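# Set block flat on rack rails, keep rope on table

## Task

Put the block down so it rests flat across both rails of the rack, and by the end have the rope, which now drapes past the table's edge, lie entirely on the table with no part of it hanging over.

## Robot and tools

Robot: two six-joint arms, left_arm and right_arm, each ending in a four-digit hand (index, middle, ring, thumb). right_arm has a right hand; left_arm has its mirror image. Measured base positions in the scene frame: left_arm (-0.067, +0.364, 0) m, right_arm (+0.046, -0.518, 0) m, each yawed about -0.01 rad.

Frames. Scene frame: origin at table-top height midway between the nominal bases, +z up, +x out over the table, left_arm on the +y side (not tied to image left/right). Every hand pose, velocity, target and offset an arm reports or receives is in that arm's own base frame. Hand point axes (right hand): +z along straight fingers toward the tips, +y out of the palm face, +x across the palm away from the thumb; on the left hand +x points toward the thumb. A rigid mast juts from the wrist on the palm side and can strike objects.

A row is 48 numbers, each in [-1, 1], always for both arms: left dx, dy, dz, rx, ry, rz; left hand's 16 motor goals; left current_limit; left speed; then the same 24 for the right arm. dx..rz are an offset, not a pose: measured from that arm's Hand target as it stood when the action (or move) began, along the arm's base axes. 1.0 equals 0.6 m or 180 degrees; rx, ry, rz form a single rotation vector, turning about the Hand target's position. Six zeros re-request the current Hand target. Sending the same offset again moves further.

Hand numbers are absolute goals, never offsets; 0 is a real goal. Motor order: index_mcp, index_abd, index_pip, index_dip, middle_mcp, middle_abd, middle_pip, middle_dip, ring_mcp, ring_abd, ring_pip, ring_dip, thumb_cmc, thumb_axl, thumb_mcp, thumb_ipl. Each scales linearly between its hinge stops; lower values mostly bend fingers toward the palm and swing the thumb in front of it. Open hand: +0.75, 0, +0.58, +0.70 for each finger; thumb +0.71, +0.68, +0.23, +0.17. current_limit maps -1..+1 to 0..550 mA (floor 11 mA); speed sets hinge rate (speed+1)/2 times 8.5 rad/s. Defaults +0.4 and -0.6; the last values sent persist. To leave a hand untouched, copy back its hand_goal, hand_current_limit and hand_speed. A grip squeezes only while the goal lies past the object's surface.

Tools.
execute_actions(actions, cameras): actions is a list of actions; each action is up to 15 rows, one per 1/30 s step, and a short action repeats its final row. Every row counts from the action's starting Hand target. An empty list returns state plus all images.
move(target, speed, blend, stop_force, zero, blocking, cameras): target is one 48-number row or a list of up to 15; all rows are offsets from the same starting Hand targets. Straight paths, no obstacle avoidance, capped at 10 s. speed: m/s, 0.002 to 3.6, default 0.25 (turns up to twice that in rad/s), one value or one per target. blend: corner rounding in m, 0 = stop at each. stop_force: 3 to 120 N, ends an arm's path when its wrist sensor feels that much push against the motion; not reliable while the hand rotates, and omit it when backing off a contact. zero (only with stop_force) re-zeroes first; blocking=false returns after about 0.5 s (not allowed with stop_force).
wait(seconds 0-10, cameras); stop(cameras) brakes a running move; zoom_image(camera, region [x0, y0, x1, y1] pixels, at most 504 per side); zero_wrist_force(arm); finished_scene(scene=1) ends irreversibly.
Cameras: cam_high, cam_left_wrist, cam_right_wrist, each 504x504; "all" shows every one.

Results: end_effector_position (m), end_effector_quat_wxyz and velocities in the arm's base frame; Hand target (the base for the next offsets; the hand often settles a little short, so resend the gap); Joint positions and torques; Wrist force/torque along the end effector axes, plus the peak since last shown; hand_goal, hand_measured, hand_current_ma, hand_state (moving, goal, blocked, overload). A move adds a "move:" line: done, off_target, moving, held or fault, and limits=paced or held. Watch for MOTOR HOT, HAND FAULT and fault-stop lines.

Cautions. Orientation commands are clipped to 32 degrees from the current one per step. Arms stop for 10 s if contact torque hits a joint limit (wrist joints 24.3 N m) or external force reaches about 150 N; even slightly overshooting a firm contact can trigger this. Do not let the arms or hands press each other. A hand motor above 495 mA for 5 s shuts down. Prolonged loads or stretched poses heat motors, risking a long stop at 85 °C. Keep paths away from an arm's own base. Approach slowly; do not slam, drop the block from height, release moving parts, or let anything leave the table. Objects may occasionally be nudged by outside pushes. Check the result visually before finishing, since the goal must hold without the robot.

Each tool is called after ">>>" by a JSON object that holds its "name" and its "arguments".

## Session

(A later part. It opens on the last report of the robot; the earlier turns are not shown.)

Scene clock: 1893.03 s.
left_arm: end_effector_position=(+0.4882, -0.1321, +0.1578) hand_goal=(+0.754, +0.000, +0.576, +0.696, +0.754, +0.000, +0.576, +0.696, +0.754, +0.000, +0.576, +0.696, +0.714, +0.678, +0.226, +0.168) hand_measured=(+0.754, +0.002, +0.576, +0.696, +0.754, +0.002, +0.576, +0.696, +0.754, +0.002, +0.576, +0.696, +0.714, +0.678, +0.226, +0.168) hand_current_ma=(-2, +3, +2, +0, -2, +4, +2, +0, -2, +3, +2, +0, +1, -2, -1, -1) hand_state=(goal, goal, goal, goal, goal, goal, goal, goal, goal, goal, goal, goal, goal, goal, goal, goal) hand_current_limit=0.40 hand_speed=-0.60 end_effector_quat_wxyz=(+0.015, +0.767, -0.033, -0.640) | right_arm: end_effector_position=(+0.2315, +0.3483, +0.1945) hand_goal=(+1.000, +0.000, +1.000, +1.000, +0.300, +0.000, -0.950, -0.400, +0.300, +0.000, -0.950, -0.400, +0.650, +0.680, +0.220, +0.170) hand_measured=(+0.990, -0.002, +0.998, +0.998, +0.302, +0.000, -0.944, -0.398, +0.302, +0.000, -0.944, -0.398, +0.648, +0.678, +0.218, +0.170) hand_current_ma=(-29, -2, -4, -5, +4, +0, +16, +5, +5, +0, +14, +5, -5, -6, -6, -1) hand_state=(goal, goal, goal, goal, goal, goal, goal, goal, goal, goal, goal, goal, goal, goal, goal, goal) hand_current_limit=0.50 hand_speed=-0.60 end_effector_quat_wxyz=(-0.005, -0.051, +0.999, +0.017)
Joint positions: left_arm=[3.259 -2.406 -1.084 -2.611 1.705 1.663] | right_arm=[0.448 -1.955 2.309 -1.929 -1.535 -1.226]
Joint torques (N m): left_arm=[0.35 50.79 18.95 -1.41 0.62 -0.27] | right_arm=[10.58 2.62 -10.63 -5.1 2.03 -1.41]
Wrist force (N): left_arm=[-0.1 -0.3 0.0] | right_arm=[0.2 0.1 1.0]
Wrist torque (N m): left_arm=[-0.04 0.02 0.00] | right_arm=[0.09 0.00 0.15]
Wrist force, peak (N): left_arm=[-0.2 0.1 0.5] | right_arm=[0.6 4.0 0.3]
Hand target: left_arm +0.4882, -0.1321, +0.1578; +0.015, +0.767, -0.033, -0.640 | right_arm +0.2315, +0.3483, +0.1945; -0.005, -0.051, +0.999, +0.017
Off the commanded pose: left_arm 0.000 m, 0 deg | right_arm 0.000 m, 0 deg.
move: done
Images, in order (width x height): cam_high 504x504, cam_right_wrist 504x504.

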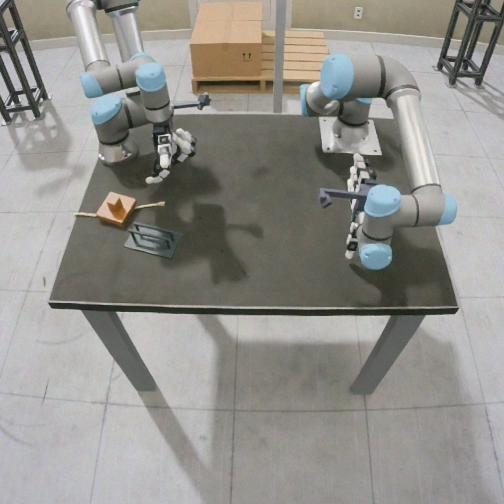

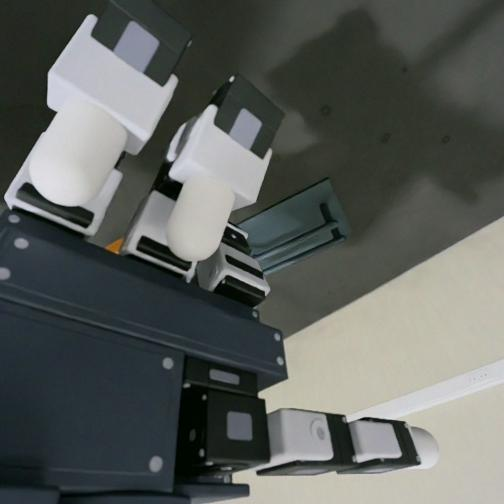

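>>> {"name": "move", "arguments": {"target": [0,0,0,0,0,0,0.754,0,0.576,0.696,0.754,0,0.576,0.696,0.754,0,0.576,0.696,0.714,0.678,0.226,0.168,0.4,-0.6,-0.001,0,-0.14,0,0,0,1.0,0,1.0,1.0,0.30,0,-0.95,-0.40,0.30,0,-0.95,-0.40,0.65,0.68,0.22,0.17,0.7,-0.6], "speed": 0.1}}

>>> {"name": "move", "arguments": {"target": [0,0,0,0,0,0,0.754,0,0.576,0.696,0.754,0,0.576,0.696,0.754,0,0.576,0.696,0.714,0.678,0.226,0.168,0.4,-0.6,0,0,-0.05,0,0,0,1.0,0,1.0,1.0,0.30,0,-0.95,-0.40,0.30,0,-0.95,-0.40,0.65,0.68,0.22,0.17,0.7,-0.6], "speed": 0.01, "stop_force": 10, "cameras": ["cam_high","cam_right_wrist"]}}

>>> {"name": "zoom_image", "arguments": {"camera": "cam_high", "region": [110, 160, 200, 250]}}

Scene clock: 1916.87 s.
left_arm: end_effector_position=(+0.4882, -0.1321, +0.1578) hand_goal=(+0.754, +0.000, +0.576, +0.696, +0.754, +0.000, +0.576, +0.696, +0.754, +0.000, +0.576, +0.696, +0.714, +0.678, +0.226, +0.168) hand_measured=(+0.754, +0.002, +0.576, +0.696, +0.754, +0.002, +0.576, +0.696, +0.754, +0.002, +0.576, +0.696, +0.714, +0.678, +0.226, +0.168) hand_current_ma=(-2, +3, +2, +0, -2, +4, +2, +0, -2, +3, +2, +0, +1, -2, -1, -1) hand_state=(goal, goal, goal, goal, goal, goal, goal, goal, goal, goal, goal, goal, goal, goal, goal, goal) hand_current_limit=0.40 hand_speed=-0.60 end_effector_quat_wxyz=(+0.015, +0.767, -0.033, -0.640) | right_arm: end_effector_position=(+0.2309, +0.3483, +0.1106) hand_goal=(+1.000, +0.000, +1.000, +1.000, +0.300, +0.000, -0.950, -0.400, +0.300, +0.000, -0.950, -0.400, +0.650, +0.680, +0.220, +0.170) hand_measured=(+0.990, -0.002, +0.998, +0.998, +0.302, +0.000, -0.944, -0.398, +0.302, +0.000, -0.944, -0.398, +0.648, +0.678, +0.218, +0.170) hand_current_ma=(-29, -2, -4, -5, +5, +0, +15, +5, +6, +0, +14, +5, -4, -6, -7, -1) hand_state=(goal, goal, goal, goal, goal, goal, goal, goal, goal, goal, goal, goal, goal, goal, goal, goal) hand_current_limit=0.70 hand_speed=-0.60 end_effector_quat_wxyz=(-0.005, -0.051, +0.999, +0.017)
Joint positions: left_arm=[3.259 -2.406 -1.084 -2.611 1.705 1.663] | right_arm=[0.449 -1.817 2.469 -2.228 -1.536 -1.225]
Joint torques (N m): left_arm=[0.43 50.53 18.07 -1.31 0.67 -0.27] | right_arm=[10.25 0.65 -6.97 -5.69 2.16 1.56]
Wrist force (N): left_arm=[0.0 -0.2 0.2] | right_arm=[1.0 -0.3 1.2]
Wrist torque (N m): left_arm=[-0.04 0.01 0.00] | right_arm=[0.00 -0.14 0.06]
Wrist force, peak (N): left_arm=[0.0 -0.4 0.5] | right_arm=[1.2 0.2 1.7]
Hand target: left_arm +0.4882, -0.1321, +0.1578; +0.015, +0.767, -0.033, -0.640 | right_arm +0.2309, +0.3483, +0.1105; -0.005, -0.051, +0.999, +0.017
Off the commanded pose: left_arm 0.000 m, 0 deg | right_arm 0.000 m, 0 deg.
move: done

Scene clock: 1919.50 s.
left_arm: end_effector_position=(+0.4882, -0.1321, +0.1578) hand_goal=(+0.754, +0.000, +0.576, +0.696, +0.754, +0.000, +0.576, +0.696, +0.754, +0.000, +0.576, +0.696, +0.714, +0.678, +0.226, +0.168) hand_measured=(+0.754, +0.002, +0.576, +0.696, +0.754, +0.002, +0.576, +0.696, +0.754, +0.002, +0.576, +0.696, +0.714, +0.678, +0.226, +0.168) hand_current_ma=(-2, +3, +2, +0, -2, +4, +2, +0, -2, +3, +2, +0, +1, -2, -1, -1) hand_state=(goal, goal, goal, goal, goal, goal, goal, goal, goal, goal, goal, goal, goal, goal, goal, goal) hand_current_limit=0.40 hand_speed=-0.60 end_effector_quat_wxyz=(+0.015, +0.767, -0.033, -0.640) | right_arm: end_effector_position=(+0.2310, +0.3483, +0.0960) hand_goal=(+1.000, +0.000, +1.000, +1.000, +0.300, +0.000, -0.950, -0.400, +0.300, +0.000, -0.950, -0.400, +0.650, +0.680, +0.220, +0.170) hand_measured=(+1.000, -0.006, +1.000, +1.000, +0.302, +0.000, -0.944, -0.398, +0.302, +0.000, -0.944, -0.398, +0.648, +0.678, +0.218, +0.170) hand_current_ma=(+1, -14, +1, +1, +5, +0, +15, +5, +6, +0, +14, +5, -4, -6, -7, -1) hand_state=(goal, goal, goal, goal, goal, goal, goal, goal, goal, goal, goal, goal, goal, goal, goal, goal) hand_current_limit=0.70 hand_speed=-0.60 end_effector_quat_wxyz=(-0.004, -0.051, +0.999, +0.017)
Joint positions: left_arm=[3.259 -2.406 -1.084 -2.611 1.705 1.663] | right_arm=[0.449 -1.782 2.493 -2.287 -1.535 -1.225]
Joint torques (N m): left_arm=[0.34 51.07 18.16 -1.35 0.69 -0.34] | right_arm=[8.05 -13.97 -26.33 1.19 1.47 0.8]
Wrist force (N): left_arm=[0.1 -0.2 0.2] | right_arm=[1.9 2.9 -8.2]
Wrist torque (N m): left_arm=[-0.04 -0.01 0.02] | right_arm=[1.35 -0.30 0.14]
Wrist force, peak (N): left_arm=[-0.1 -0.1 0.5] | right_arm=[1.7 3.9 -10.8]
Hand target: left_arm +0.4882, -0.1321, +0.1578; +0.015, +0.767, -0.033, -0.640 | right_arm +0.2310, +0.3483, +0.0960; -0.004, -0.051, +0.999, +0.017 (not the last commanded pose)
Off the commanded pose: left_arm 0.000 m, 0 deg | right_arm 0.015 m, 0 deg.
move: contact (right_arm)
Images, in order (width x height): cam_high 504x504, cam_right_wrist 504x504.

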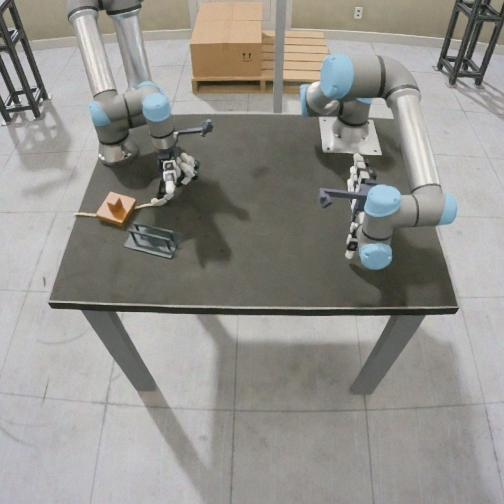

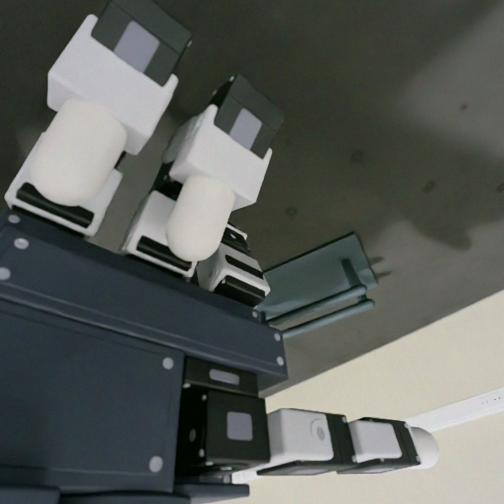

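Scaled by 5.600.

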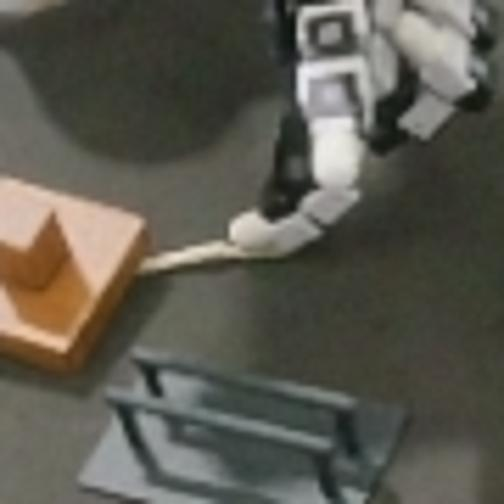

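>>> {"name": "move", "arguments": {"target": [0,0,0,0,0,0,0.754,0,0.576,0.696,0.754,0,0.576,0.696,0.754,0,0.576,0.696,0.714,0.678,0.226,0.168,0.4,-0.6,-0.008,0.08,-0.002,0,0,0,1.0,0,1.0,1.0,0.30,0,-0.95,-0.40,0.30,0,-0.95,-0.40,0.65,0.68,0.22,0.17,0.7,-0.6], "speed": 0.03, "cameras": ["cam_high"]}}

>>> {"name": "zoom_image", "arguments": {"camera": "cam_high", "region": [70, 160, 210, 300]}}

Scene clock: 1930.93 s.
left_arm: end_effector_position=(+0.4882, -0.1321, +0.1578) hand_goal=(+0.754, +0.000, +0.576, +0.696, +0.754, +0.000, +0.576, +0.696, +0.754, +0.000, +0.576, +0.696, +0.714, +0.678, +0.226, +0.168) hand_measured=(+0.754, +0.002, +0.576, +0.696, +0.754, +0.002, +0.576, +0.696, +0.754, +0.002, +0.576, +0.696, +0.714, +0.678, +0.226, +0.168) hand_current_ma=(-2, +3, +2, +0, -2, +4, +2, +0, -2, +3, +2, +0, +1, -2, -1, -1) hand_state=(goal, goal, goal, goal, goal, goal, goal, goal, goal, goal, goal, goal, goal, goal, goal, goal) hand_current_limit=0.40 hand_speed=-0.60 end_effector_quat_wxyz=(+0.015, +0.767, -0.033, -0.640) | right_arm: end_effector_position=(+0.2261, +0.3962, +0.0948) hand_goal=(+1.000, +0.000, +1.000, +1.000, +0.300, +0.000, -0.950, -0.400, +0.300, +0.000, -0.950, -0.400, +0.650, +0.680, +0.220, +0.170) hand_measured=(+0.998, +0.004, +1.000, +1.000, +0.302, +0.000, -0.944, -0.398, +0.302, +0.000, -0.944, -0.398, +0.648, +0.678, +0.218, +0.170) hand_current_ma=(-5, +5, +0, +0, +5, +0, +15, +5, +6, +0, +14, +5, -4, -6, -7, -1) hand_state=(goal, goal, goal, goal, goal, goal, goal, goal, goal, goal, goal, goal, goal, goal, goal, goal) hand_current_limit=0.70 hand_speed=-0.60 end_effector_quat_wxyz=(-0.004, -0.051, +0.999, +0.017)
Joint positions: left_arm=[3.259 -2.406 -1.084 -2.611 1.705 1.663] | right_arm=[0.584 -1.674 2.415 -2.322 -1.536 -1.09]
Joint torques (N m): left_arm=[0.8 50.67 18.75 -1.34 0.82 -0.22] | right_arm=[10.66 -2.95 -29.96 -5.51 -1.75 1.82]
Wrist force (N): left_arm=[-0.1 -0.2 0.2] | right_arm=[0.2 -0.2 0.5]
Wrist torque (N m): left_arm=[-0.04 0.02 -0.01] | right_arm=[0.08 0.02 -0.04]
Wrist force, peak (N): left_arm=[0.1 -0.4 0.4] | right_arm=[-0.8 -4.2 -14.6]
Hand target: left_arm +0.4882, -0.1321, +0.1578; +0.015, +0.767, -0.033, -0.640 | right_arm +0.2262, +0.3963, +0.0948; -0.004, -0.051, +0.999, +0.017
Off the commanded pose: left_arm 0.000 m, 0 deg | right_arm 0.000 m, 0 deg.
move: done
Images, in order (width x height): cam_high 504x504.

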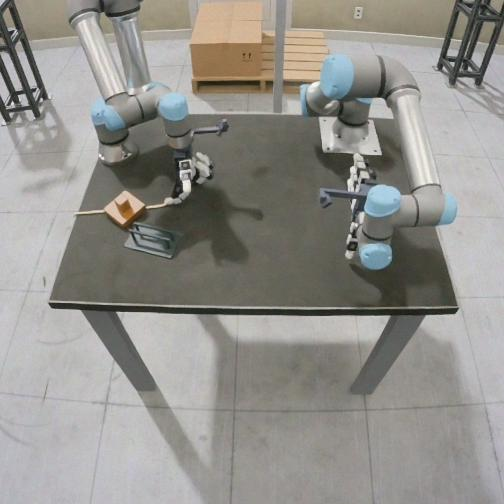

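Scaled by 3.600.

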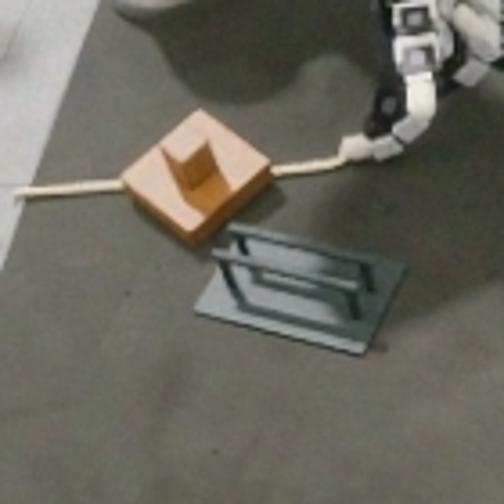

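>>> {"name": "move", "arguments": {"target": [[0,0,0,0,0,0,0.754,0,0.576,0.696,0.754,0,0.576,0.696,0.754,0,0.576,0.696,0.714,0.678,0.226,0.168,0.4,-0.6,0,0,0.05,0,0,0,1.0,0,1.0,1.0,0.30,0,-0.95,-0.40,0.30,0,-0.95,-0.40,0.65,0.68,0.22,0.17,0.7,-0.6],[0,0,0,0,0,0,0.754,0,0.576,0.696,0.754,0,0.576,0.696,0.754,0,0.576,0.696,0.714,0.678,0.226,0.168,0.4,-0.6,0.0185,-0.0853,0.035,0,0,0,1.0,0,1.0,1.0,0.30,0,-0.95,-0.40,0.30,0,-0.95,-0.40,0.65,0.68,0.22,0.17,0.7,-0.6]], "speed": 0.1}}

>>> {"name": "move", "arguments": {"target": [0,0,0,0,0,0,0.754,0,0.576,0.696,0.754,0,0.576,0.696,0.754,0,0.576,0.696,0.714,0.678,0.226,0.168,0.4,-0.6,0,0,-0.06,0,0,0,1.0,0,1.0,1.0,0.30,0,-0.95,-0.40,0.30,0,-0.95,-0.40,0.65,0.68,0.22,0.17,0.7,-0.6], "speed": 0.01, "stop_force": 20, "cameras": ["cam_high"]}}

>>> {"name": "zoom_image", "arguments": {"camera": "cam_high", "region": [110, 160, 200, 250]}}

Scene clock: 1966.07 s.
left_arm: end_effector_position=(+0.4882, -0.1321, +0.1578) hand_goal=(+0.754, +0.000, +0.576, +0.696, +0.754, +0.000, +0.576, +0.696, +0.754, +0.000, +0.576, +0.696, +0.714, +0.678, +0.226, +0.168) hand_measured=(+0.754, +0.002, +0.576, +0.696, +0.754, +0.002, +0.576, +0.696, +0.754, +0.002, +0.576, +0.696, +0.714, +0.678, +0.226, +0.168) hand_current_ma=(-2, +3, +2, +0, -2, +4, +2, +0, -2, +3, +2, +0, +1, -2, -1, -1) hand_state=(goal, goal, goal, goal, goal, goal, goal, goal, goal, goal, goal, goal, goal, goal, goal, goal) hand_current_limit=0.40 hand_speed=-0.60 end_effector_quat_wxyz=(+0.015, +0.767, -0.033, -0.640) | right_arm: end_effector_position=(+0.2372, +0.3452, +0.1158) hand_goal=(+1.000, +0.000, +1.000, +1.000, +0.300, +0.000, -0.950, -0.400, +0.300, +0.000, -0.950, -0.400, +0.650, +0.680, +0.220, +0.170) hand_measured=(+0.998, +0.002, +1.000, +1.000, +0.302, +0.000, -0.944, -0.398, +0.302, +0.000, -0.944, -0.398, +0.648, +0.678, +0.218, +0.170) hand_current_ma=(-5, +5, +0, +0, +5, +0, +15, +5, +6, +0, +14, +5, -4, -6, -7, -1) hand_state=(goal, goal, goal, goal, goal, goal, goal, goal, goal, goal, goal, goal, goal, goal, goal, goal) hand_current_limit=0.70 hand_speed=-0.60 end_effector_quat_wxyz=(-0.004, -0.051, +0.999, +0.017)
Joint positions: left_arm=[3.259 -2.406 -1.084 -2.611 1.705 1.663] | right_arm=[0.431 -1.823 2.456 -2.209 -1.535 -1.243]
Joint torques (N m): left_arm=[0.69 50.65 19.04 -1.43 0.77 -0.34] | right_arm=[-12.41 -17.26 -5.67 -0.16 1.77 -1.67]
Wrist force (N): left_arm=[0.0 -0.2 0.2] | right_arm=[0.4 -0.4 1.2]
Wrist torque (N m): left_arm=[-0.04 0.01 0.00] | right_arm=[-0.01 -0.06 0.16]
Wrist force, peak (N): left_arm=[0.0 -0.4 0.4] | right_arm=[0.3 0.0 1.4]
Hand target: left_arm +0.4882, -0.1321, +0.1578; +0.015, +0.767, -0.033, -0.640 | right_arm +0.2373, +0.3451, +0.1158; -0.004, -0.051, +0.999, +0.017
Off the commanded pose: left_arm 0.000 m, 0 deg | right_arm 0.000 m, 0 deg.
move: done

Scene clock: 1969.57 s.
left_arm: end_effector_position=(+0.4882, -0.1321, +0.1578) hand_goal=(+0.754, +0.000, +0.576, +0.696, +0.754, +0.000, +0.576, +0.696, +0.754, +0.000, +0.576, +0.696, +0.714, +0.678, +0.226, +0.168) hand_measured=(+0.754, +0.002, +0.576, +0.696, +0.754, +0.002, +0.576, +0.696, +0.754, +0.002, +0.576, +0.696, +0.714, +0.678, +0.226, +0.168) hand_current_ma=(-2, +3, +2, +0, -2, +4, +2, +0, -2, +3, +2, +0, +1, -2, -1, -1) hand_state=(goal, goal, goal, goal, goal, goal, goal, goal, goal, goal, goal, goal, goal, goal, goal, goal) hand_current_limit=0.40 hand_speed=-0.60 end_effector_quat_wxyz=(+0.015, +0.767, -0.033, -0.640) | right_arm: end_effector_position=(+0.2373, +0.3451, +0.0931) hand_goal=(+1.000, +0.000, +1.000, +1.000, +0.300, +0.000, -0.950, -0.400, +0.300, +0.000, -0.950, -0.400, +0.650, +0.680, +0.220, +0.170) hand_measured=(+1.002, -0.058, +1.002, +1.000, +0.302, +0.000, -0.944, -0.398, +0.302, +0.000, -0.944, -0.398, +0.648, +0.678, +0.218, +0.170) hand_current_ma=(+3, -178, +3, +1, +5, +0, +15, +5, +6, +0, +14, +5, -4, -6, -7, -1) hand_state=(goal, blocked, goal, goal, goal, goal, goal, goal, goal, goal, goal, goal, goal, goal, goal, goal) hand_current_limit=0.70 hand_speed=-0.60 end_effector_quat_wxyz=(-0.004, -0.051, +0.999, +0.017)
Joint positions: left_arm=[3.259 -2.406 -1.084 -2.611 1.705 1.663] | right_arm=[0.431 -1.769 2.493 -2.3 -1.535 -1.243]
Joint torques (N m): left_arm=[0.39 50.52 18.98 -1.37 0.68 -0.25] | right_arm=[-11.21 -12.71 -24.46 0.8 1.74 -1.68]
Wrist force (N): left_arm=[-0.2 0.0 0.3] | right_arm=[4.5 2.5 -15.1]
Wrist torque (N m): left_arm=[-0.02 0.03 -0.01] | right_arm=[2.39 -0.06 0.76]
Wrist force, peak (N): left_arm=[0.4 -0.2 0.4] | right_arm=[5.0 4.5 -19.5]
Hand target: left_arm +0.4882, -0.1321, +0.1578; +0.015, +0.767, -0.033, -0.640 | right_arm +0.2373, +0.3451, +0.0931; -0.004, -0.051, +0.999, +0.017 (not the last commanded pose)
Off the commanded pose: left_arm 0.000 m, 0 deg | right_arm 0.013 m, 0 deg.
move: contact (right_arm)
Images, in order (width x height): cam_high 504x504.

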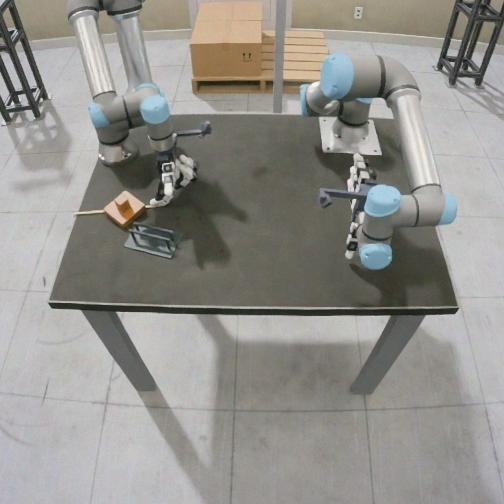

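Scaled by 5.600.

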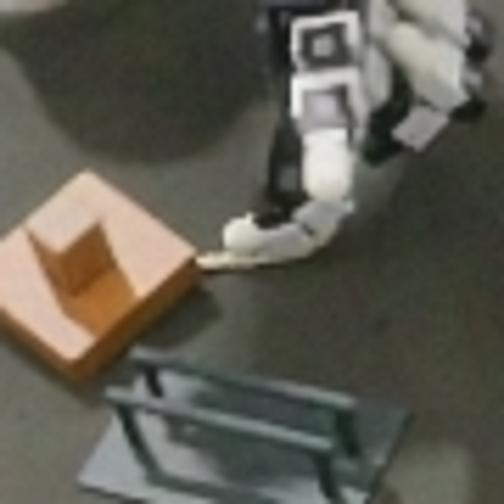

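>>> {"name": "move", "arguments": {"target": [[0,0,0,0,0,0,0.754,0,0.576,0.696,0.754,0,0.576,0.696,0.754,0,0.576,0.696,0.714,0.678,0.226,0.168,0.4,-0.6,0,0,0.025,0,0,0,1.0,0,1.0,1.0,0.30,0,-0.95,-0.40,0.30,0,-0.95,-0.40,0.65,0.68,0.22,0.17,0.75,-0.6],[0,0,0,0,0,0,0.754,0,0.576,0.696,0.754,0,0.576,0.696,0.754,0,0.576,0.696,0.714,0.678,0.226,0.168,0.4,-0.6,0.0083,0,0.022,0,0,0,1.0,0,1.0,1.0,0.30,0,-0.95,-0.40,0.30,0,-0.95,-0.40,0.65,0.68,0.22,0.17,0.75,-0.6]], "speed": 0.06}}

>>> {"name": "move", "arguments": {"target": [0,0,0,0,0,0,0.754,0,0.576,0.696,0.754,0,0.576,0.696,0.754,0,0.576,0.696,0.714,0.678,0.226,0.168,0.4,-0.6,0,0,-0.04,0,0,0,1.0,0,1.0,1.0,0.30,0,-0.95,-0.40,0.30,0,-0.95,-0.40,0.65,0.68,0.22,0.17,0.75,-0.6], "speed": 0.01, "stop_force": 20, "cameras": ["cam_high"]}}

>>> {"name": "zoom_image", "arguments": {"camera": "cam_high", "region": [110, 160, 200, 250]}}

Scene clock: 1988.47 s.
left_arm: end_effector_position=(+0.4882, -0.1321, +0.1578) hand_goal=(+0.754, +0.000, +0.576, +0.696, +0.754, +0.000, +0.576, +0.696, +0.754, +0.000, +0.576, +0.696, +0.714, +0.678, +0.226, +0.168) hand_measured=(+0.754, +0.002, +0.576, +0.696, +0.754, +0.002, +0.576, +0.696, +0.754, +0.002, +0.576, +0.696, +0.714, +0.678, +0.226, +0.168) hand_current_ma=(-2, +3, +2, +0, -2, +4, +2, +0, -2, +3, +2, +0, +1, -2, -1, -1) hand_state=(goal, goal, goal, goal, goal, goal, goal, goal, goal, goal, goal, goal, goal, goal, goal, goal) hand_current_limit=0.40 hand_speed=-0.60 end_effector_quat_wxyz=(+0.015, +0.767, -0.033, -0.640) | right_arm: end_effector_position=(+0.2422, +0.3451, +0.1063) hand_goal=(+1.000, +0.000, +1.000, +1.000, +0.300, +0.000, -0.950, -0.400, +0.300, +0.000, -0.950, -0.400, +0.650, +0.680, +0.220, +0.170) hand_measured=(+0.998, -0.002, +1.000, +1.000, +0.302, +0.000, -0.944, -0.398, +0.302, +0.000, -0.944, -0.398, +0.648, +0.678, +0.218, +0.170) hand_current_ma=(-5, -5, +0, +0, +5, +0, +15, +5, +6, +0, +14, +5, -4, -6, -7, -1) hand_state=(goal, goal, goal, goal, goal, goal, goal, goal, goal, goal, goal, goal, goal, goal, goal, goal) hand_current_limit=0.75 hand_speed=-0.60 end_effector_quat_wxyz=(-0.004, -0.051, +0.999, +0.017)
Joint positions: left_arm=[3.259 -2.406 -1.084 -2.611 1.705 1.663] | right_arm=[0.424 -1.791 2.465 -2.249 -1.535 -1.249]
Joint torques (N m): left_arm=[0.24 50.61 19.12 -1.32 0.71 -0.22] | right_arm=[-11.42 -0.02 -30.59 -5.44 -0.04 -1.79]
Wrist force (N): left_arm=[0.0 -0.1 0.3] | right_arm=[0.5 0.2 0.9]
Wrist torque (N m): left_arm=[-0.04 0.01 0.00] | right_arm=[0.09 -0.06 0.18]
Wrist force, peak (N): left_arm=[-0.1 -0.2 0.5] | right_arm=[4.8 2.5 -15.4]
Hand target: left_arm +0.4882, -0.1321, +0.1578; +0.015, +0.767, -0.033, -0.640 | right_arm +0.2423, +0.3451, +0.1063; -0.004, -0.051, +0.999, +0.017
Off the commanded pose: left_arm 0.000 m, 0 deg | right_arm 0.000 m, 0 deg.
move: done

Scene clock: 1990.83 s.
left_arm: end_effector_position=(+0.4882, -0.1321, +0.1578) hand_goal=(+0.754, +0.000, +0.576, +0.696, +0.754, +0.000, +0.576, +0.696, +0.754, +0.000, +0.576, +0.696, +0.714, +0.678, +0.226, +0.168) hand_measured=(+0.754, +0.002, +0.576, +0.696, +0.754, +0.002, +0.576, +0.696, +0.754, +0.002, +0.576, +0.696, +0.714, +0.678, +0.226, +0.168) hand_current_ma=(-2, +3, +2, +0, -2, +4, +2, +0, -2, +3, +2, +0, +1, -2, -1, -1) hand_state=(goal, goal, goal, goal, goal, goal, goal, goal, goal, goal, goal, goal, goal, goal, goal, goal) hand_current_limit=0.40 hand_speed=-0.60 end_effector_quat_wxyz=(+0.015, +0.767, -0.033, -0.640) | right_arm: end_effector_position=(+0.2423, +0.3451, +0.0948) hand_goal=(+1.000, +0.000, +1.000, +1.000, +0.300, +0.000, -0.950, -0.400, +0.300, +0.000, -0.950, -0.400, +0.650, +0.680, +0.220, +0.170) hand_measured=(+1.002, -0.006, +1.002, +1.000, +0.302, +0.000, -0.944, -0.398, +0.302, +0.000, -0.944, -0.398, +0.648, +0.678, +0.218, +0.170) hand_current_ma=(+3, -13, +3, +2, +5, +0, +15, +5, +6, +0, +14, +5, -4, -6, -8, -1) hand_state=(goal, goal, goal, goal, goal, goal, goal, goal, goal, goal, goal, goal, goal, goal, goal, goal) hand_current_limit=0.75 hand_speed=-0.60 end_effector_quat_wxyz=(-0.004, -0.051, +0.999, +0.017)
Joint positions: left_arm=[3.259 -2.406 -1.084 -2.611 1.705 1.663] | right_arm=[0.424 -1.763 2.483 -2.296 -1.535 -1.25]
Joint torques (N m): left_arm=[0.42 51.22 18.84 -1.23 0.72 -0.36] | right_arm=[-13.09 -13.11 -19.98 2.8 -1.49 -1.26]
Wrist force (N): left_arm=[0.0 -0.2 0.3] | right_arm=[1.2 6.2 -19.2]
Wrist torque (N m): left_arm=[-0.04 0.01 0.00] | right_arm=[2.86 -0.47 0.16]
Wrist force, peak (N): left_arm=[-0.1 -0.3 0.5] | right_arm=[0.6 7.6 -22.2]
Hand target: left_arm +0.4882, -0.1321, +0.1578; +0.015, +0.767, -0.033, -0.640 | right_arm +0.2423, +0.3451, +0.0948; -0.004, -0.051, +0.999, +0.017 (not the last commanded pose)
Off the commanded pose: left_arm 0.000 m, 0 deg | right_arm 0.013 m, 0 deg.
move: contact (right_arm)
Images, in order (width x height): cam_high 504x504.

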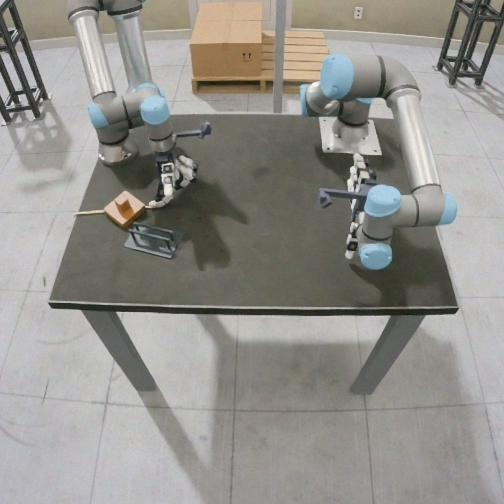

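Scaled by 5.600.

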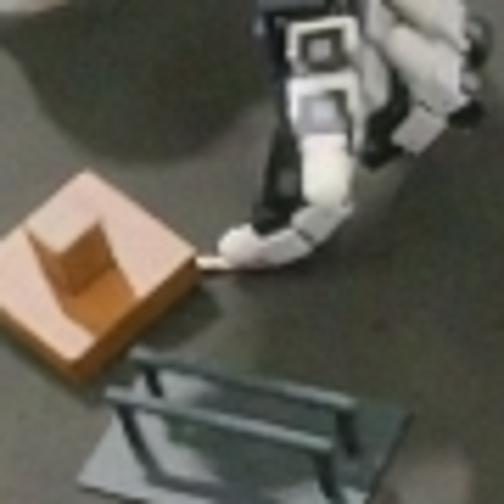

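>>> {"name": "move", "arguments": {"target": [0,0,0,0,0,0,0.754,0,0.576,0.696,0.754,0,0.576,0.696,0.754,0,0.576,0.696,0.714,0.678,0.226,0.168,0.4,-0.6,-0.03,0.16,-0.001,0,0,0,1.0,0,1.0,1.0,0.30,0,-0.95,-0.40,0.30,0,-0.95,-0.40,0.65,0.68,0.22,0.17,0.75,-0.6], "speed": 0.03, "cameras": ["cam_high"]}}

>>> {"name": "zoom_image", "arguments": {"camera": "cam_high", "region": [70, 160, 210, 300]}}

Scene clock: 2012.30 s.
left_arm: end_effector_position=(+0.4882, -0.1321, +0.1578) hand_goal=(+0.754, +0.000, +0.576, +0.696, +0.754, +0.000, +0.576, +0.696, +0.754, +0.000, +0.576, +0.696, +0.714, +0.678, +0.226, +0.168) hand_measured=(+0.754, +0.002, +0.576, +0.696, +0.754, +0.002, +0.576, +0.696, +0.754, +0.002, +0.576, +0.696, +0.714, +0.678, +0.226, +0.168) hand_current_ma=(-2, +3, +2, +0, -2, +4, +2, +0, -2, +3, +2, +0, +1, -2, -1, -1) hand_state=(goal, goal, goal, goal, goal, goal, goal, goal, goal, goal, goal, goal, goal, goal, goal, goal) hand_current_limit=0.40 hand_speed=-0.60 end_effector_quat_wxyz=(+0.015, +0.767, -0.033, -0.640) | right_arm: end_effector_position=(+0.2243, +0.4410, +0.0942) hand_goal=(+1.000, +0.000, +1.000, +1.000, +0.300, +0.000, -0.950, -0.400, +0.300, +0.000, -0.950, -0.400, +0.650, +0.680, +0.220, +0.170) hand_measured=(+1.004, +0.010, +1.002, +1.002, +0.302, +0.000, -0.944, -0.398, +0.302, +0.000, -0.944, -0.398, +0.648, +0.678, +0.218, +0.170) hand_current_ma=(+9, +23, +6, +3, +5, +0, +15, +5, +6, +0, +14, +5, -4, -6, -8, -1) hand_state=(goal, goal, goal, goal, goal, goal, goal, goal, goal, goal, goal, goal, goal, goal, goal, goal) hand_current_limit=0.75 hand_speed=-0.60 end_effector_quat_wxyz=(-0.004, -0.051, +0.999, +0.017)
Joint positions: left_arm=[3.259 -2.406 -1.084 -2.611 1.705 1.663] | right_arm=[0.686 -1.575 2.328 -2.337 -1.538 -0.988]
Joint torques (N m): left_arm=[0.33 50.23 18.96 -1.26 0.82 -0.28] | right_arm=[11.95 0.11 -25.36 -4.92 2.46 0.93]
Wrist force (N): left_arm=[0.0 0.0 0.3] | right_arm=[-0.2 -11.0 -21.1]
Wrist torque (N m): left_arm=[-0.03 0.00 0.00] | right_arm=[3.88 -0.54 0.04]
Wrist force, peak (N): left_arm=[-0.2 -0.3 0.5] | right_arm=[0.0 -11.1 -21.3]
Hand target: left_arm +0.4882, -0.1321, +0.1578; +0.015, +0.767, -0.033, -0.640 | right_arm +0.2243, +0.4411, +0.0942; -0.004, -0.051, +0.999, +0.017
Off the commanded pose: left_arm 0.000 m, 0 deg | right_arm 0.000 m, 0 deg.
move: done
Images, in order (width x height): cam_high 504x504.

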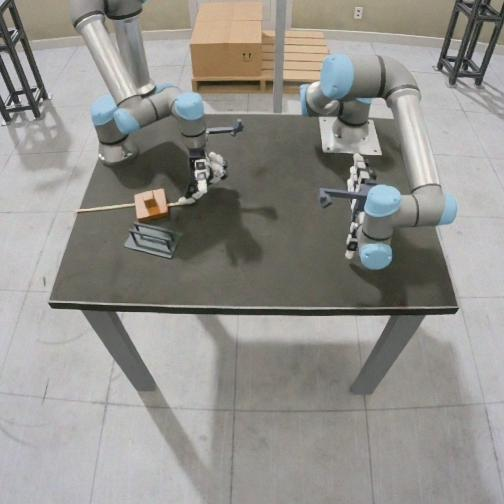

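Scaled by 3.600.

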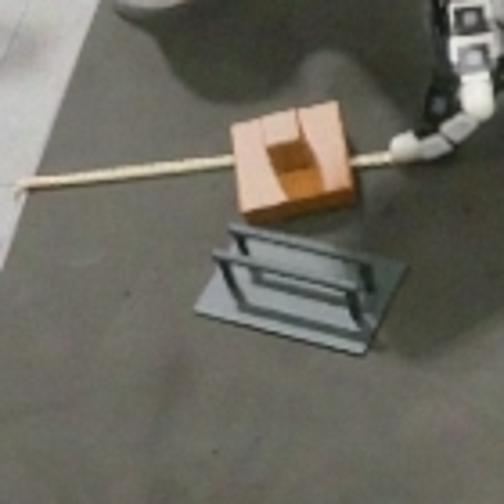

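>>> {"name": "move", "arguments": {"target": [0,0,0,0,0,0,0.754,0,0.576,0.696,0.754,0,0.576,0.696,0.754,0,0.576,0.696,0.714,0.678,0.226,0.168,0.4,-0.6,-0.05,0.2,-0.0005,0,0,0,1.0,0,1.0,1.0,0.30,0,-0.95,-0.40,0.30,0,-0.95,-0.40,0.65,0.68,0.22,0.17,0.75,-0.6], "speed": 0.03, "cameras": ["cam_high"]}}

>>> {"name": "zoom_image", "arguments": {"camera": "cam_high", "region": [70, 160, 210, 300]}}

Scene clock: 2039.47 s.
left_arm: end_effector_position=(+0.4882, -0.1321, +0.1578) hand_goal=(+0.754, +0.000, +0.576, +0.696, +0.754, +0.000, +0.576, +0.696, +0.754, +0.000, +0.576, +0.696, +0.714, +0.678, +0.226, +0.168) hand_measured=(+0.754, +0.002, +0.576, +0.696, +0.754, +0.002, +0.576, +0.696, +0.754, +0.002, +0.576, +0.696, +0.714, +0.678, +0.226, +0.168) hand_current_ma=(-2, +3, +2, +0, -2, +4, +2, +0, -2, +3, +2, +0, +1, -2, -1, -1) hand_state=(goal, goal, goal, goal, goal, goal, goal, goal, goal, goal, goal, goal, goal, goal, goal, goal) hand_current_limit=0.40 hand_speed=-0.60 end_effector_quat_wxyz=(+0.015, +0.767, -0.033, -0.640) | right_arm: end_effector_position=(+0.1943, +0.5610, +0.0939) hand_goal=(+1.000, +0.000, +1.000, +1.000, +0.300, +0.000, -0.950, -0.400, +0.300, +0.000, -0.950, -0.400, +0.650, +0.680, +0.220, +0.170) hand_measured=(+1.004, +0.030, +1.004, +1.002, +0.302, +0.000, -0.944, -0.398, +0.302, +0.000, -0.944, -0.398, +0.648, +0.678, +0.218, +0.170) hand_current_ma=(+10, +79, +7, +3, +5, +0, +15, +5, +6, +0, +14, +5, -4, -6, -8, -1) hand_state=(goal, blocked, goal, goal, goal, goal, goal, goal, goal, goal, goal, goal, goal, goal, goal, goal) hand_current_limit=0.75 hand_speed=-0.60 end_effector_quat_wxyz=(-0.004, -0.051, +0.999, +0.017)
Joint positions: left_arm=[3.259 -2.406 -1.084 -2.611 1.705 1.663] | right_arm=[0.928 -1.359 2.083 -2.315 -1.542 -0.746]
Joint torques (N m): left_arm=[0.35 51.01 19.26 -1.35 0.9 -0.27] | right_arm=[13.69 -8.11 -24.37 -0.44 2.63 0.98]
Wrist force (N): left_arm=[0.1 -0.2 0.2] | right_arm=[-1.3 -12.5 -24.2]
Wrist torque (N m): left_arm=[-0.03 -0.01 0.02] | right_arm=[4.42 -0.66 -0.04]
Wrist force, peak (N): left_arm=[0.0 -0.4 0.5] | right_arm=[-0.9 -12.5 -24.5]
Hand target: left_arm +0.4882, -0.1321, +0.1578; +0.015, +0.767, -0.033, -0.640 | right_arm +0.1943, +0.5611, +0.0939; -0.004, -0.051, +0.999, +0.017
Off the commanded pose: left_arm 0.000 m, 0 deg | right_arm 0.000 m, 0 deg.
move: done
Images, in order (width x height): cam_high 504x504.

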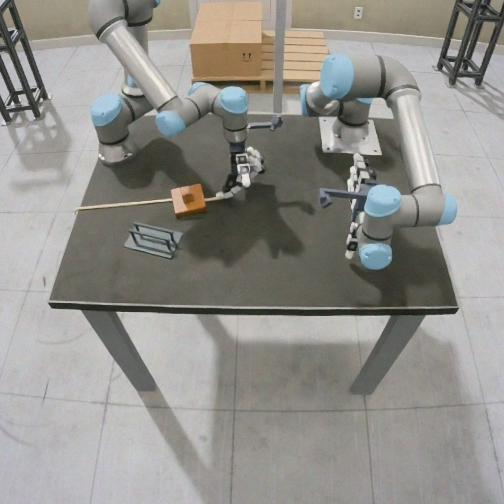

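Scaled by 3.600.

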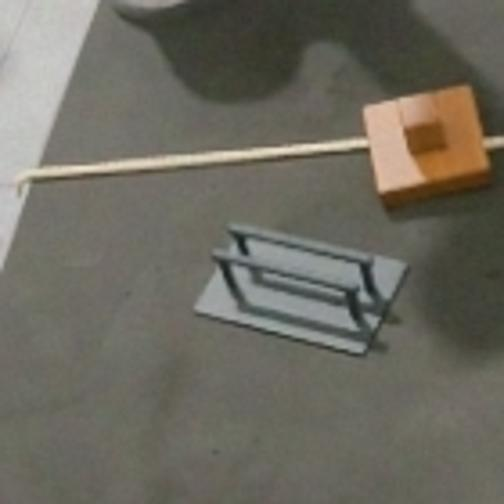

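>>> {"name": "move", "arguments": {"target": [0,0,0,0,0,0,0.754,0,0.576,0.696,0.754,0,0.576,0.696,0.754,0,0.576,0.696,0.714,0.678,0.226,0.168,0.4,-0.6,-0.04,0.14,-0.0005,0,0,0,1.0,0,1.0,1.0,0.30,0,-0.95,-0.40,0.30,0,-0.95,-0.40,0.65,0.68,0.22,0.17,0.75,-0.6], "speed": 0.04, "cameras": ["cam_high"]}}

>>> {"name": "zoom_image", "arguments": {"camera": "cam_high", "region": [60, 160, 260, 360]}}

Scene clock: 2072.33 s.
left_arm: end_effector_position=(+0.4882, -0.1321, +0.1578) hand_goal=(+0.754, +0.000, +0.576, +0.696, +0.754, +0.000, +0.576, +0.696, +0.754, +0.000, +0.576, +0.696, +0.714, +0.678, +0.226, +0.168) hand_measured=(+0.754, +0.002, +0.576, +0.696, +0.754, +0.002, +0.576, +0.696, +0.754, +0.002, +0.576, +0.696, +0.714, +0.678, +0.226, +0.168) hand_current_ma=(-2, +3, +2, +0, -2, +4, +2, +0, -2, +3, +2, +0, +1, -2, -1, -1) hand_state=(goal, goal, goal, goal, goal, goal, goal, goal, goal, goal, goal, goal, goal, goal, goal, goal) hand_current_limit=0.40 hand_speed=-0.60 end_effector_quat_wxyz=(+0.015, +0.767, -0.033, -0.640) | right_arm: end_effector_position=(+0.1703, +0.6450, +0.0936) hand_goal=(+1.000, +0.000, +1.000, +1.000, +0.300, +0.000, -0.950, -0.400, +0.300, +0.000, -0.950, -0.400, +0.650, +0.680, +0.220, +0.170) hand_measured=(+1.004, +0.046, +1.004, +1.002, +0.302, +0.000, -0.944, -0.398, +0.302, +0.000, -0.944, -0.398, +0.648, +0.678, +0.218, +0.170) hand_current_ma=(+12, +132, +8, +4, +5, +0, +15, +5, +7, +0, +14, +5, -3, -6, -8, -1) hand_state=(goal, blocked, goal, goal, goal, goal, goal, goal, goal, goal, goal, goal, goal, goal, goal, goal) hand_current_limit=0.75 hand_speed=-0.60 end_effector_quat_wxyz=(-0.004, -0.051, +0.999, +0.017)
Joint positions: left_arm=[3.259 -2.406 -1.084 -2.611 1.705 1.663] | right_arm=[1.055 -1.212 1.879 -2.262 -1.545 -0.618]
Joint torques (N m): left_arm=[0.02 51.09 19.53 -1.47 0.83 -0.37] | right_arm=[15.29 -12.1 -25.3 -0.75 2.87 1.05]
Wrist force (N): left_arm=[0.0 -0.2 0.2] | right_arm=[-0.8 -13.5 -27.5]
Wrist torque (N m): left_arm=[-0.05 0.00 0.01] | right_arm=[4.99 -0.95 0.03]
Wrist force, peak (N): left_arm=[0.1 -0.2 0.6] | right_arm=[-1.1 -13.8 -27.6]
Hand target: left_arm +0.4882, -0.1321, +0.1578; +0.015, +0.767, -0.033, -0.640 | right_arm +0.1703, +0.6451, +0.0936; -0.004, -0.051, +0.999, +0.017
Off the commanded pose: left_arm 0.000 m, 0 deg | right_arm 0.000 m, 0 deg.
move: done
Images, in order (width x height): cam_high 504x504.

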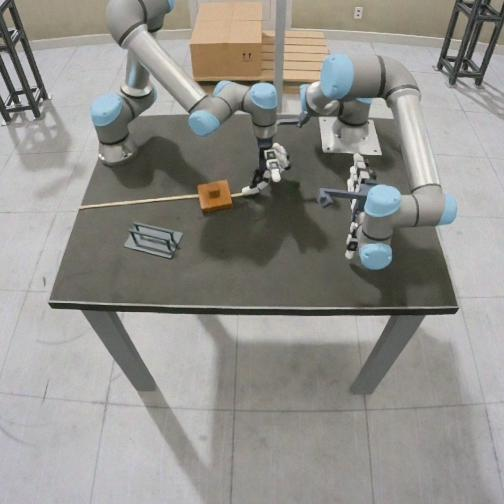

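Scaled by 2.520.

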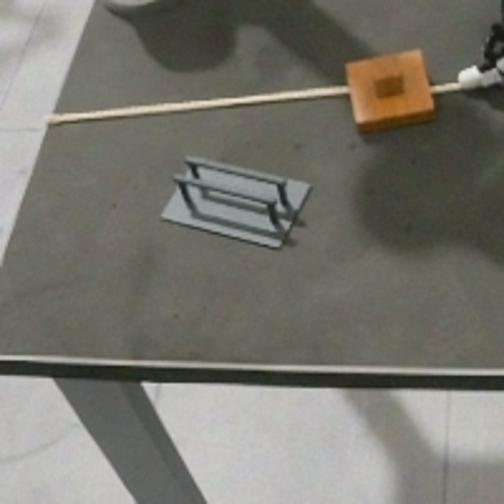

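>>> {"name": "zoom_image", "arguments": {"camera": "cam_high", "region": [60, 180, 120, 240]}}

Scaled by 8.400.

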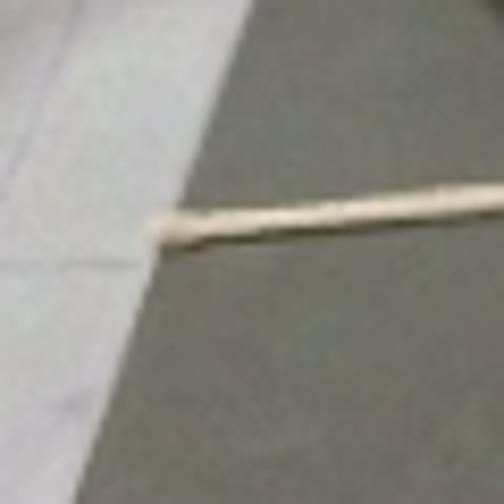

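>>> {"name": "move", "arguments": {"target": [0,0,0,0,0,0,0.754,0,0.576,0.696,0.754,0,0.576,0.696,0.754,0,0.576,0.696,0.714,0.678,0.226,0.168,0.4,-0.6,-0.025,0.1,-0.0005,0,0,0,1.0,0,1.0,1.0,0.30,0,-0.95,-0.40,0.30,0,-0.95,-0.40,0.65,0.68,0.22,0.17,0.75,-0.6], "speed": 0.04, "cameras": ["cam_high"]}}

>>> {"name": "zoom_image", "arguments": {"camera": "cam_high", "region": [60, 180, 120, 240]}}

>>> {"name": "zoom_image", "arguments": {"camera": "cam_high", "region": [180, 130, 300, 250]}}

Scene clock: 2095.47 s.
left_arm: end_effector_position=(+0.4882, -0.1321, +0.1578) hand_goal=(+0.754, +0.000, +0.576, +0.696, +0.754, +0.000, +0.576, +0.696, +0.754, +0.000, +0.576, +0.696, +0.714, +0.678, +0.226, +0.168) hand_measured=(+0.754, +0.002, +0.576, +0.696, +0.754, +0.002, +0.576, +0.696, +0.754, +0.002, +0.576, +0.696, +0.714, +0.678, +0.226, +0.168) hand_current_ma=(-2, +3, +2, +0, -2, +4, +2, +0, -2, +3, +2, +0, +1, -2, -1, -1) hand_state=(goal, goal, goal, goal, goal, goal, goal, goal, goal, goal, goal, goal, goal, goal, goal, goal) hand_current_limit=0.40 hand_speed=-0.60 end_effector_quat_wxyz=(+0.015, +0.767, -0.033, -0.640) | right_arm: end_effector_position=(+0.1553, +0.7050, +0.0933) hand_goal=(+1.000, +0.000, +1.000, +1.000, +0.300, +0.000, -0.950, -0.400, +0.300, +0.000, -0.950, -0.400, +0.650, +0.680, +0.220, +0.170) hand_measured=(+1.006, +0.046, +1.004, +1.002, +0.302, +0.000, -0.944, -0.398, +0.304, +0.000, -0.944, -0.398, +0.648, +0.678, +0.218, +0.170) hand_current_ma=(+14, +135, +9, +4, +5, +0, +15, +4, +7, +0, +14, +5, -3, -6, -8, -1) hand_state=(goal, blocked, goal, goal, goal, goal, goal, goal, goal, goal, goal, goal, goal, goal, goal, goal) hand_current_limit=0.75 hand_speed=-0.60 end_effector_quat_wxyz=(-0.004, -0.051, +0.999, +0.017)
Joint positions: left_arm=[3.259 -2.406 -1.084 -2.611 1.705 1.663] | right_arm=[1.125 -1.103 1.713 -2.207 -1.547 -0.548]
Joint torques (N m): left_arm=[0.65 51.14 19.27 -1.45 0.81 -0.29] | right_arm=[14.86 -13.73 -23.6 -1.23 2.98 0.9]
Wrist force (N): left_arm=[0.1 0.0 0.4] | right_arm=[-1.3 -15.1 -30.2]
Wrist torque (N m): left_arm=[-0.03 0.00 0.01] | right_arm=[5.54 -0.96 0.04]
Wrist force, peak (N): left_arm=[-0.1 -0.2 0.5] | right_arm=[-1.1 -15.2 -30.9]
Hand target: left_arm +0.4882, -0.1321, +0.1578; +0.015, +0.767, -0.033, -0.640 | right_arm +0.1553, +0.7051, +0.0933; -0.004, -0.051, +0.999, +0.017
Off the commanded pose: left_arm 0.000 m, 0 deg | right_arm 0.000 m, 0 deg.
move: done
Images, in order (width x height): cam_high 504x504.

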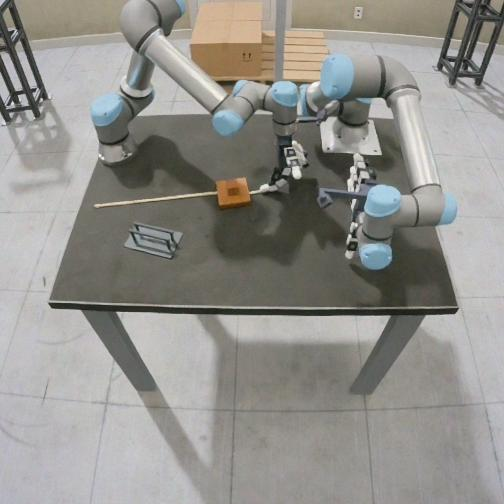

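Scaled by 8.400.

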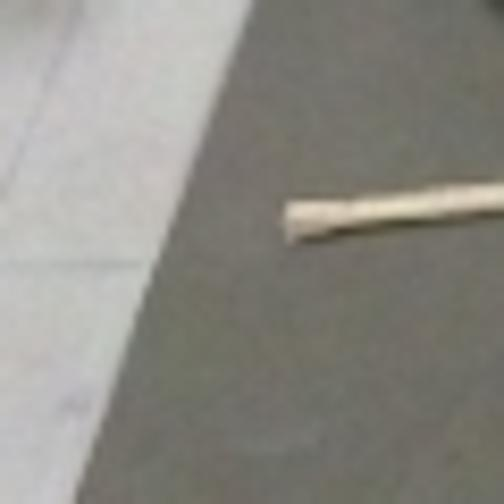

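Scaled by 4.200.

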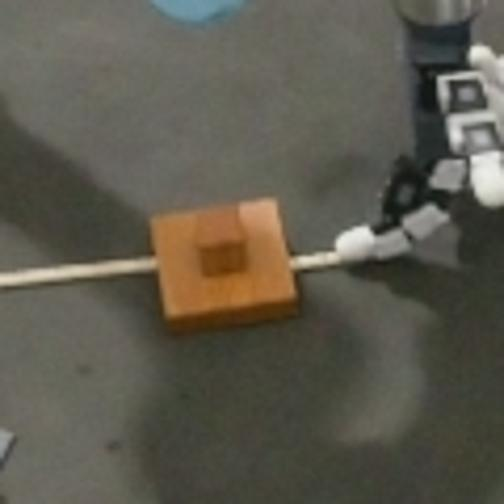

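>>> {"name": "zoom_image", "arguments": {"camera": "cam_high", "region": [115, 210, 195, 270]}}

>>> {"name": "move", "arguments": {"target": [[0,0,0,0,0,0,0.754,0,0.576,0.696,0.754,0,0.576,0.696,0.754,0,0.576,0.696,0.714,0.678,0.226,0.168,0.4,-0.6,0,0,0.25,0,0,0,1.0,0,1.0,1.0,0.30,0,-0.95,-0.40,0.30,0,-0.95,-0.40,0.65,0.68,0.22,0.17,0.4,-0.6]], "speed": 0.2, "cameras": ["cam_high"]}}

>>> {"name": "zoom_image", "arguments": {"camera": "cam_high", "region": [200, 150, 290, 240]}}

Scaled by 6.300.

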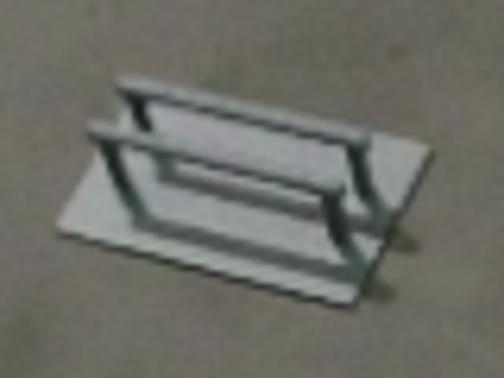

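Scene clock: 2149.07 s.
left_arm: end_effector_position=(+0.4882, -0.1321, +0.1578) hand_goal=(+0.754, +0.000, +0.576, +0.696, +0.754, +0.000, +0.576, +0.696, +0.754, +0.000, +0.576, +0.696, +0.714, +0.678, +0.226, +0.168) hand_measured=(+0.754, +0.002, +0.576, +0.696, +0.754, +0.002, +0.576, +0.696, +0.754, +0.002, +0.576, +0.696, +0.714, +0.678, +0.226, +0.168) hand_current_ma=(-2, +3, +2, +0, -2, +4, +2, +0, -2, +3, +2, +0, +1, -2, -1, -1) hand_state=(goal, goal, goal, goal, goal, goal, goal, goal, goal, goal, goal, goal, goal, goal, goal, goal) hand_current_limit=0.40 hand_speed=-0.60 end_effector_quat_wxyz=(+0.015, +0.767, -0.033, -0.640) | right_arm: end_effector_position=(+0.1553, +0.7052, +0.0942) hand_goal=(+1.000, +0.000, +1.000, +1.000, +0.300, +0.000, -0.950, -0.400, +0.300, +0.000, -0.950, -0.400, +0.650, +0.680, +0.220, +0.170) hand_measured=(+1.002, +0.022, +1.002, +1.002, +0.302, +0.000, -0.944, -0.398, +0.304, +0.000, -0.944, -0.398, +0.648, +0.678, +0.216, +0.170) hand_current_ma=(+7, +53, +5, +2, +6, +0, +14, +4, +8, +0, +13, +5, -3, -6, -8, -1) hand_state=(goal, blocked, goal, goal, goal, goal, goal, goal, goal, goal, goal, goal, goal, goal, goal, goal) hand_current_limit=0.40 hand_speed=-0.60 end_effector_quat_wxyz=(-0.004, -0.051, +0.999, +0.017)
Joint positions: left_arm=[3.259 -2.406 -1.084 -2.611 1.705 1.663] | right_arm=[1.125 -1.104 1.712 -2.205 -1.547 -0.548]
Joint torques (N m): left_arm=[0.66 50.76 19.03 -1.34 0.79 -0.43] | right_arm=[3.4 -13.53 1.75 -3.84 1.41 0.83]
Wrist force (N): left_arm=[-0.1 -0.1 0.3] | right_arm=[0.7 -0.4 -25.2]
Wrist torque (N m): left_arm=[-0.03 0.02 -0.01] | right_arm=[4.09 -0.61 0.07]
Wrist force, peak (N): left_arm=[-0.1 -0.3 0.5] | right_arm=[-1.0 -15.7 -30.9]
Hand target: left_arm +0.4882, -0.1321, +0.1578; +0.015, +0.767, -0.033, -0.640 | right_arm +0.1553, +0.7051, +0.0940; -0.004, -0.051, +0.999, +0.017 (not the last commanded pose)
Off the commanded pose: left_arm 0.000 m, 0 deg | right_arm 0.149 m, 0 deg.
move: held (right_arm; a check stopped the path); limits=held
pose unreachable (right arm): on one or more control steps of this call, first in action 0 (counted from 0), this arm could not follow its commanded pose, so it was not sent that pose on those steps. It may still have moved: this result reports where it is.
cause: moving toward the commanded pose would bring a part of the arm too close to another arm (a part of this arm just beyond joint 6 (wrist 3) and a part of the left arm just beyond its joint 2 (shoulder lift), 14 mm apart when this arm was first held).
Images, in order (width x height): cam_high 504x504.

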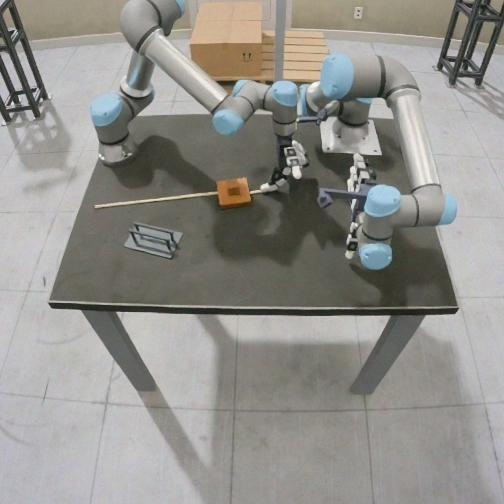

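Scaled by 5.600.

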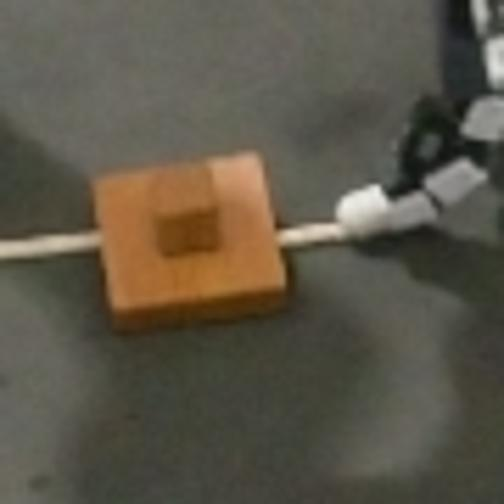

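>>> {"name": "move", "arguments": {"target": [[0,0,0,0,0,0,0.754,0,0.576,0.696,0.754,0,0.576,0.696,0.754,0,0.576,0.696,0.714,0.678,0.226,0.168,0.4,-0.6,0.1,0,0.03,0,0,0,1.0,0,1.0,1.0,0.30,0,-0.95,-0.40,0.30,0,-0.95,-0.40,0.65,0.68,0.22,0.17,0.4,-0.6],[0,0,0,0,0,0,0.754,0,0.576,0.696,0.754,0,0.576,0.696,0.754,0,0.576,0.696,0.714,0.678,0.226,0.168,0.4,-0.6,0.2,-0.15,0.3,0,0,0,1.0,0,1.0,1.0,0.30,0,-0.95,-0.40,0.30,0,-0.95,-0.40,0.65,0.68,0.22,0.17,0.4,-0.6]], "speed": 0.12, "blend": 0.01, "cameras": ["cam_high"]}}

>>> {"name": "zoom_image", "arguments": {"camera": "cam_high", "region": [200, 150, 290, 240]}}

Scene clock: 2171.63 s.
left_arm: end_effector_position=(+0.4882, -0.1321, +0.1578) hand_goal=(+0.754, +0.000, +0.576, +0.696, +0.754, +0.000, +0.576, +0.696, +0.754, +0.000, +0.576, +0.696, +0.714, +0.678, +0.226, +0.168) hand_measured=(+0.754, +0.002, +0.576, +0.696, +0.754, +0.002, +0.576, +0.696, +0.754, +0.002, +0.576, +0.696, +0.714, +0.678, +0.226, +0.168) hand_current_ma=(-2, +3, +2, +0, -2, +4, +2, +0, -2, +3, +2, +0, +1, -2, -1, -1) hand_state=(goal, goal, goal, goal, goal, goal, goal, goal, goal, goal, goal, goal, goal, goal, goal, goal) hand_current_limit=0.40 hand_speed=-0.60 end_effector_quat_wxyz=(+0.015, +0.767, -0.033, -0.640) | right_arm: end_effector_position=(+0.2753, +0.6152, +0.2739) hand_goal=(+1.000, +0.000, +1.000, +1.000, +0.300, +0.000, -0.950, -0.400, +0.300, +0.000, -0.950, -0.400, +0.650, +0.680, +0.220, +0.170) hand_measured=(+0.998, -0.002, +1.000, +1.000, +0.302, +0.000, -0.944, -0.398, +0.304, +0.000, -0.944, -0.398, +0.648, +0.678, +0.216, +0.170) hand_current_ma=(-5, -5, +0, +0, +6, +0, +14, +4, +8, +0, +13, +5, -3, -6, -8, -1) hand_state=(goal, goal, goal, goal, goal, goal, goal, goal, goal, goal, goal, goal, goal, goal, goal, goal) hand_current_limit=0.40 hand_speed=-0.60 end_effector_quat_wxyz=(-0.004, -0.051, +0.999, +0.017)
Joint positions: left_arm=[3.259 -2.406 -1.084 -2.611 1.705 1.663] | right_arm=[0.871 -1.37 1.577 -1.796 -1.541 -0.802]
Joint torques (N m): left_arm=[0.52 50.72 18.85 -1.3 0.75 -0.43] | right_arm=[-10.55 -38.92 -33.77 -0.44 1.8 -1.89]
Wrist force (N): left_arm=[0.0 -0.1 0.2] | right_arm=[-0.6 0.1 1.2]
Wrist torque (N m): left_arm=[-0.02 0.01 0.00] | right_arm=[0.06 0.10 0.07]
Wrist force, peak (N): left_arm=[-0.1 -0.4 0.4] | right_arm=[0.9 0.5 -27.5]
Hand target: left_arm +0.4882, -0.1321, +0.1578; +0.015, +0.767, -0.033, -0.640 | right_arm +0.2753, +0.6151, +0.2740; -0.004, -0.051, +0.999, +0.017
Off the commanded pose: left_arm 0.000 m, 0 deg | right_arm 0.000 m, 0 deg.
move: done
Images, in order (width x height): cam_high 504x504.

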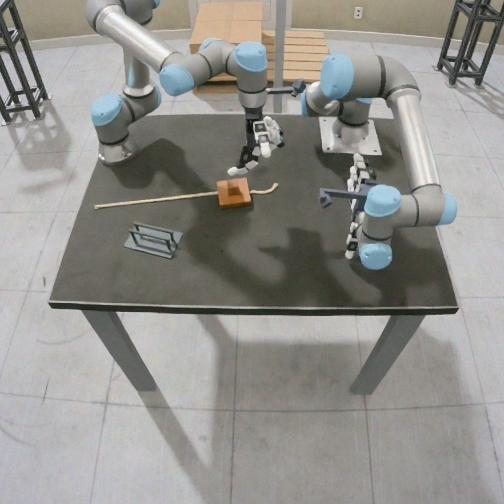

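Scaled by 5.600.

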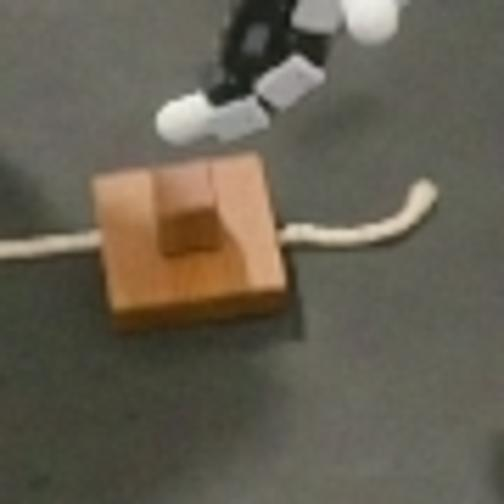

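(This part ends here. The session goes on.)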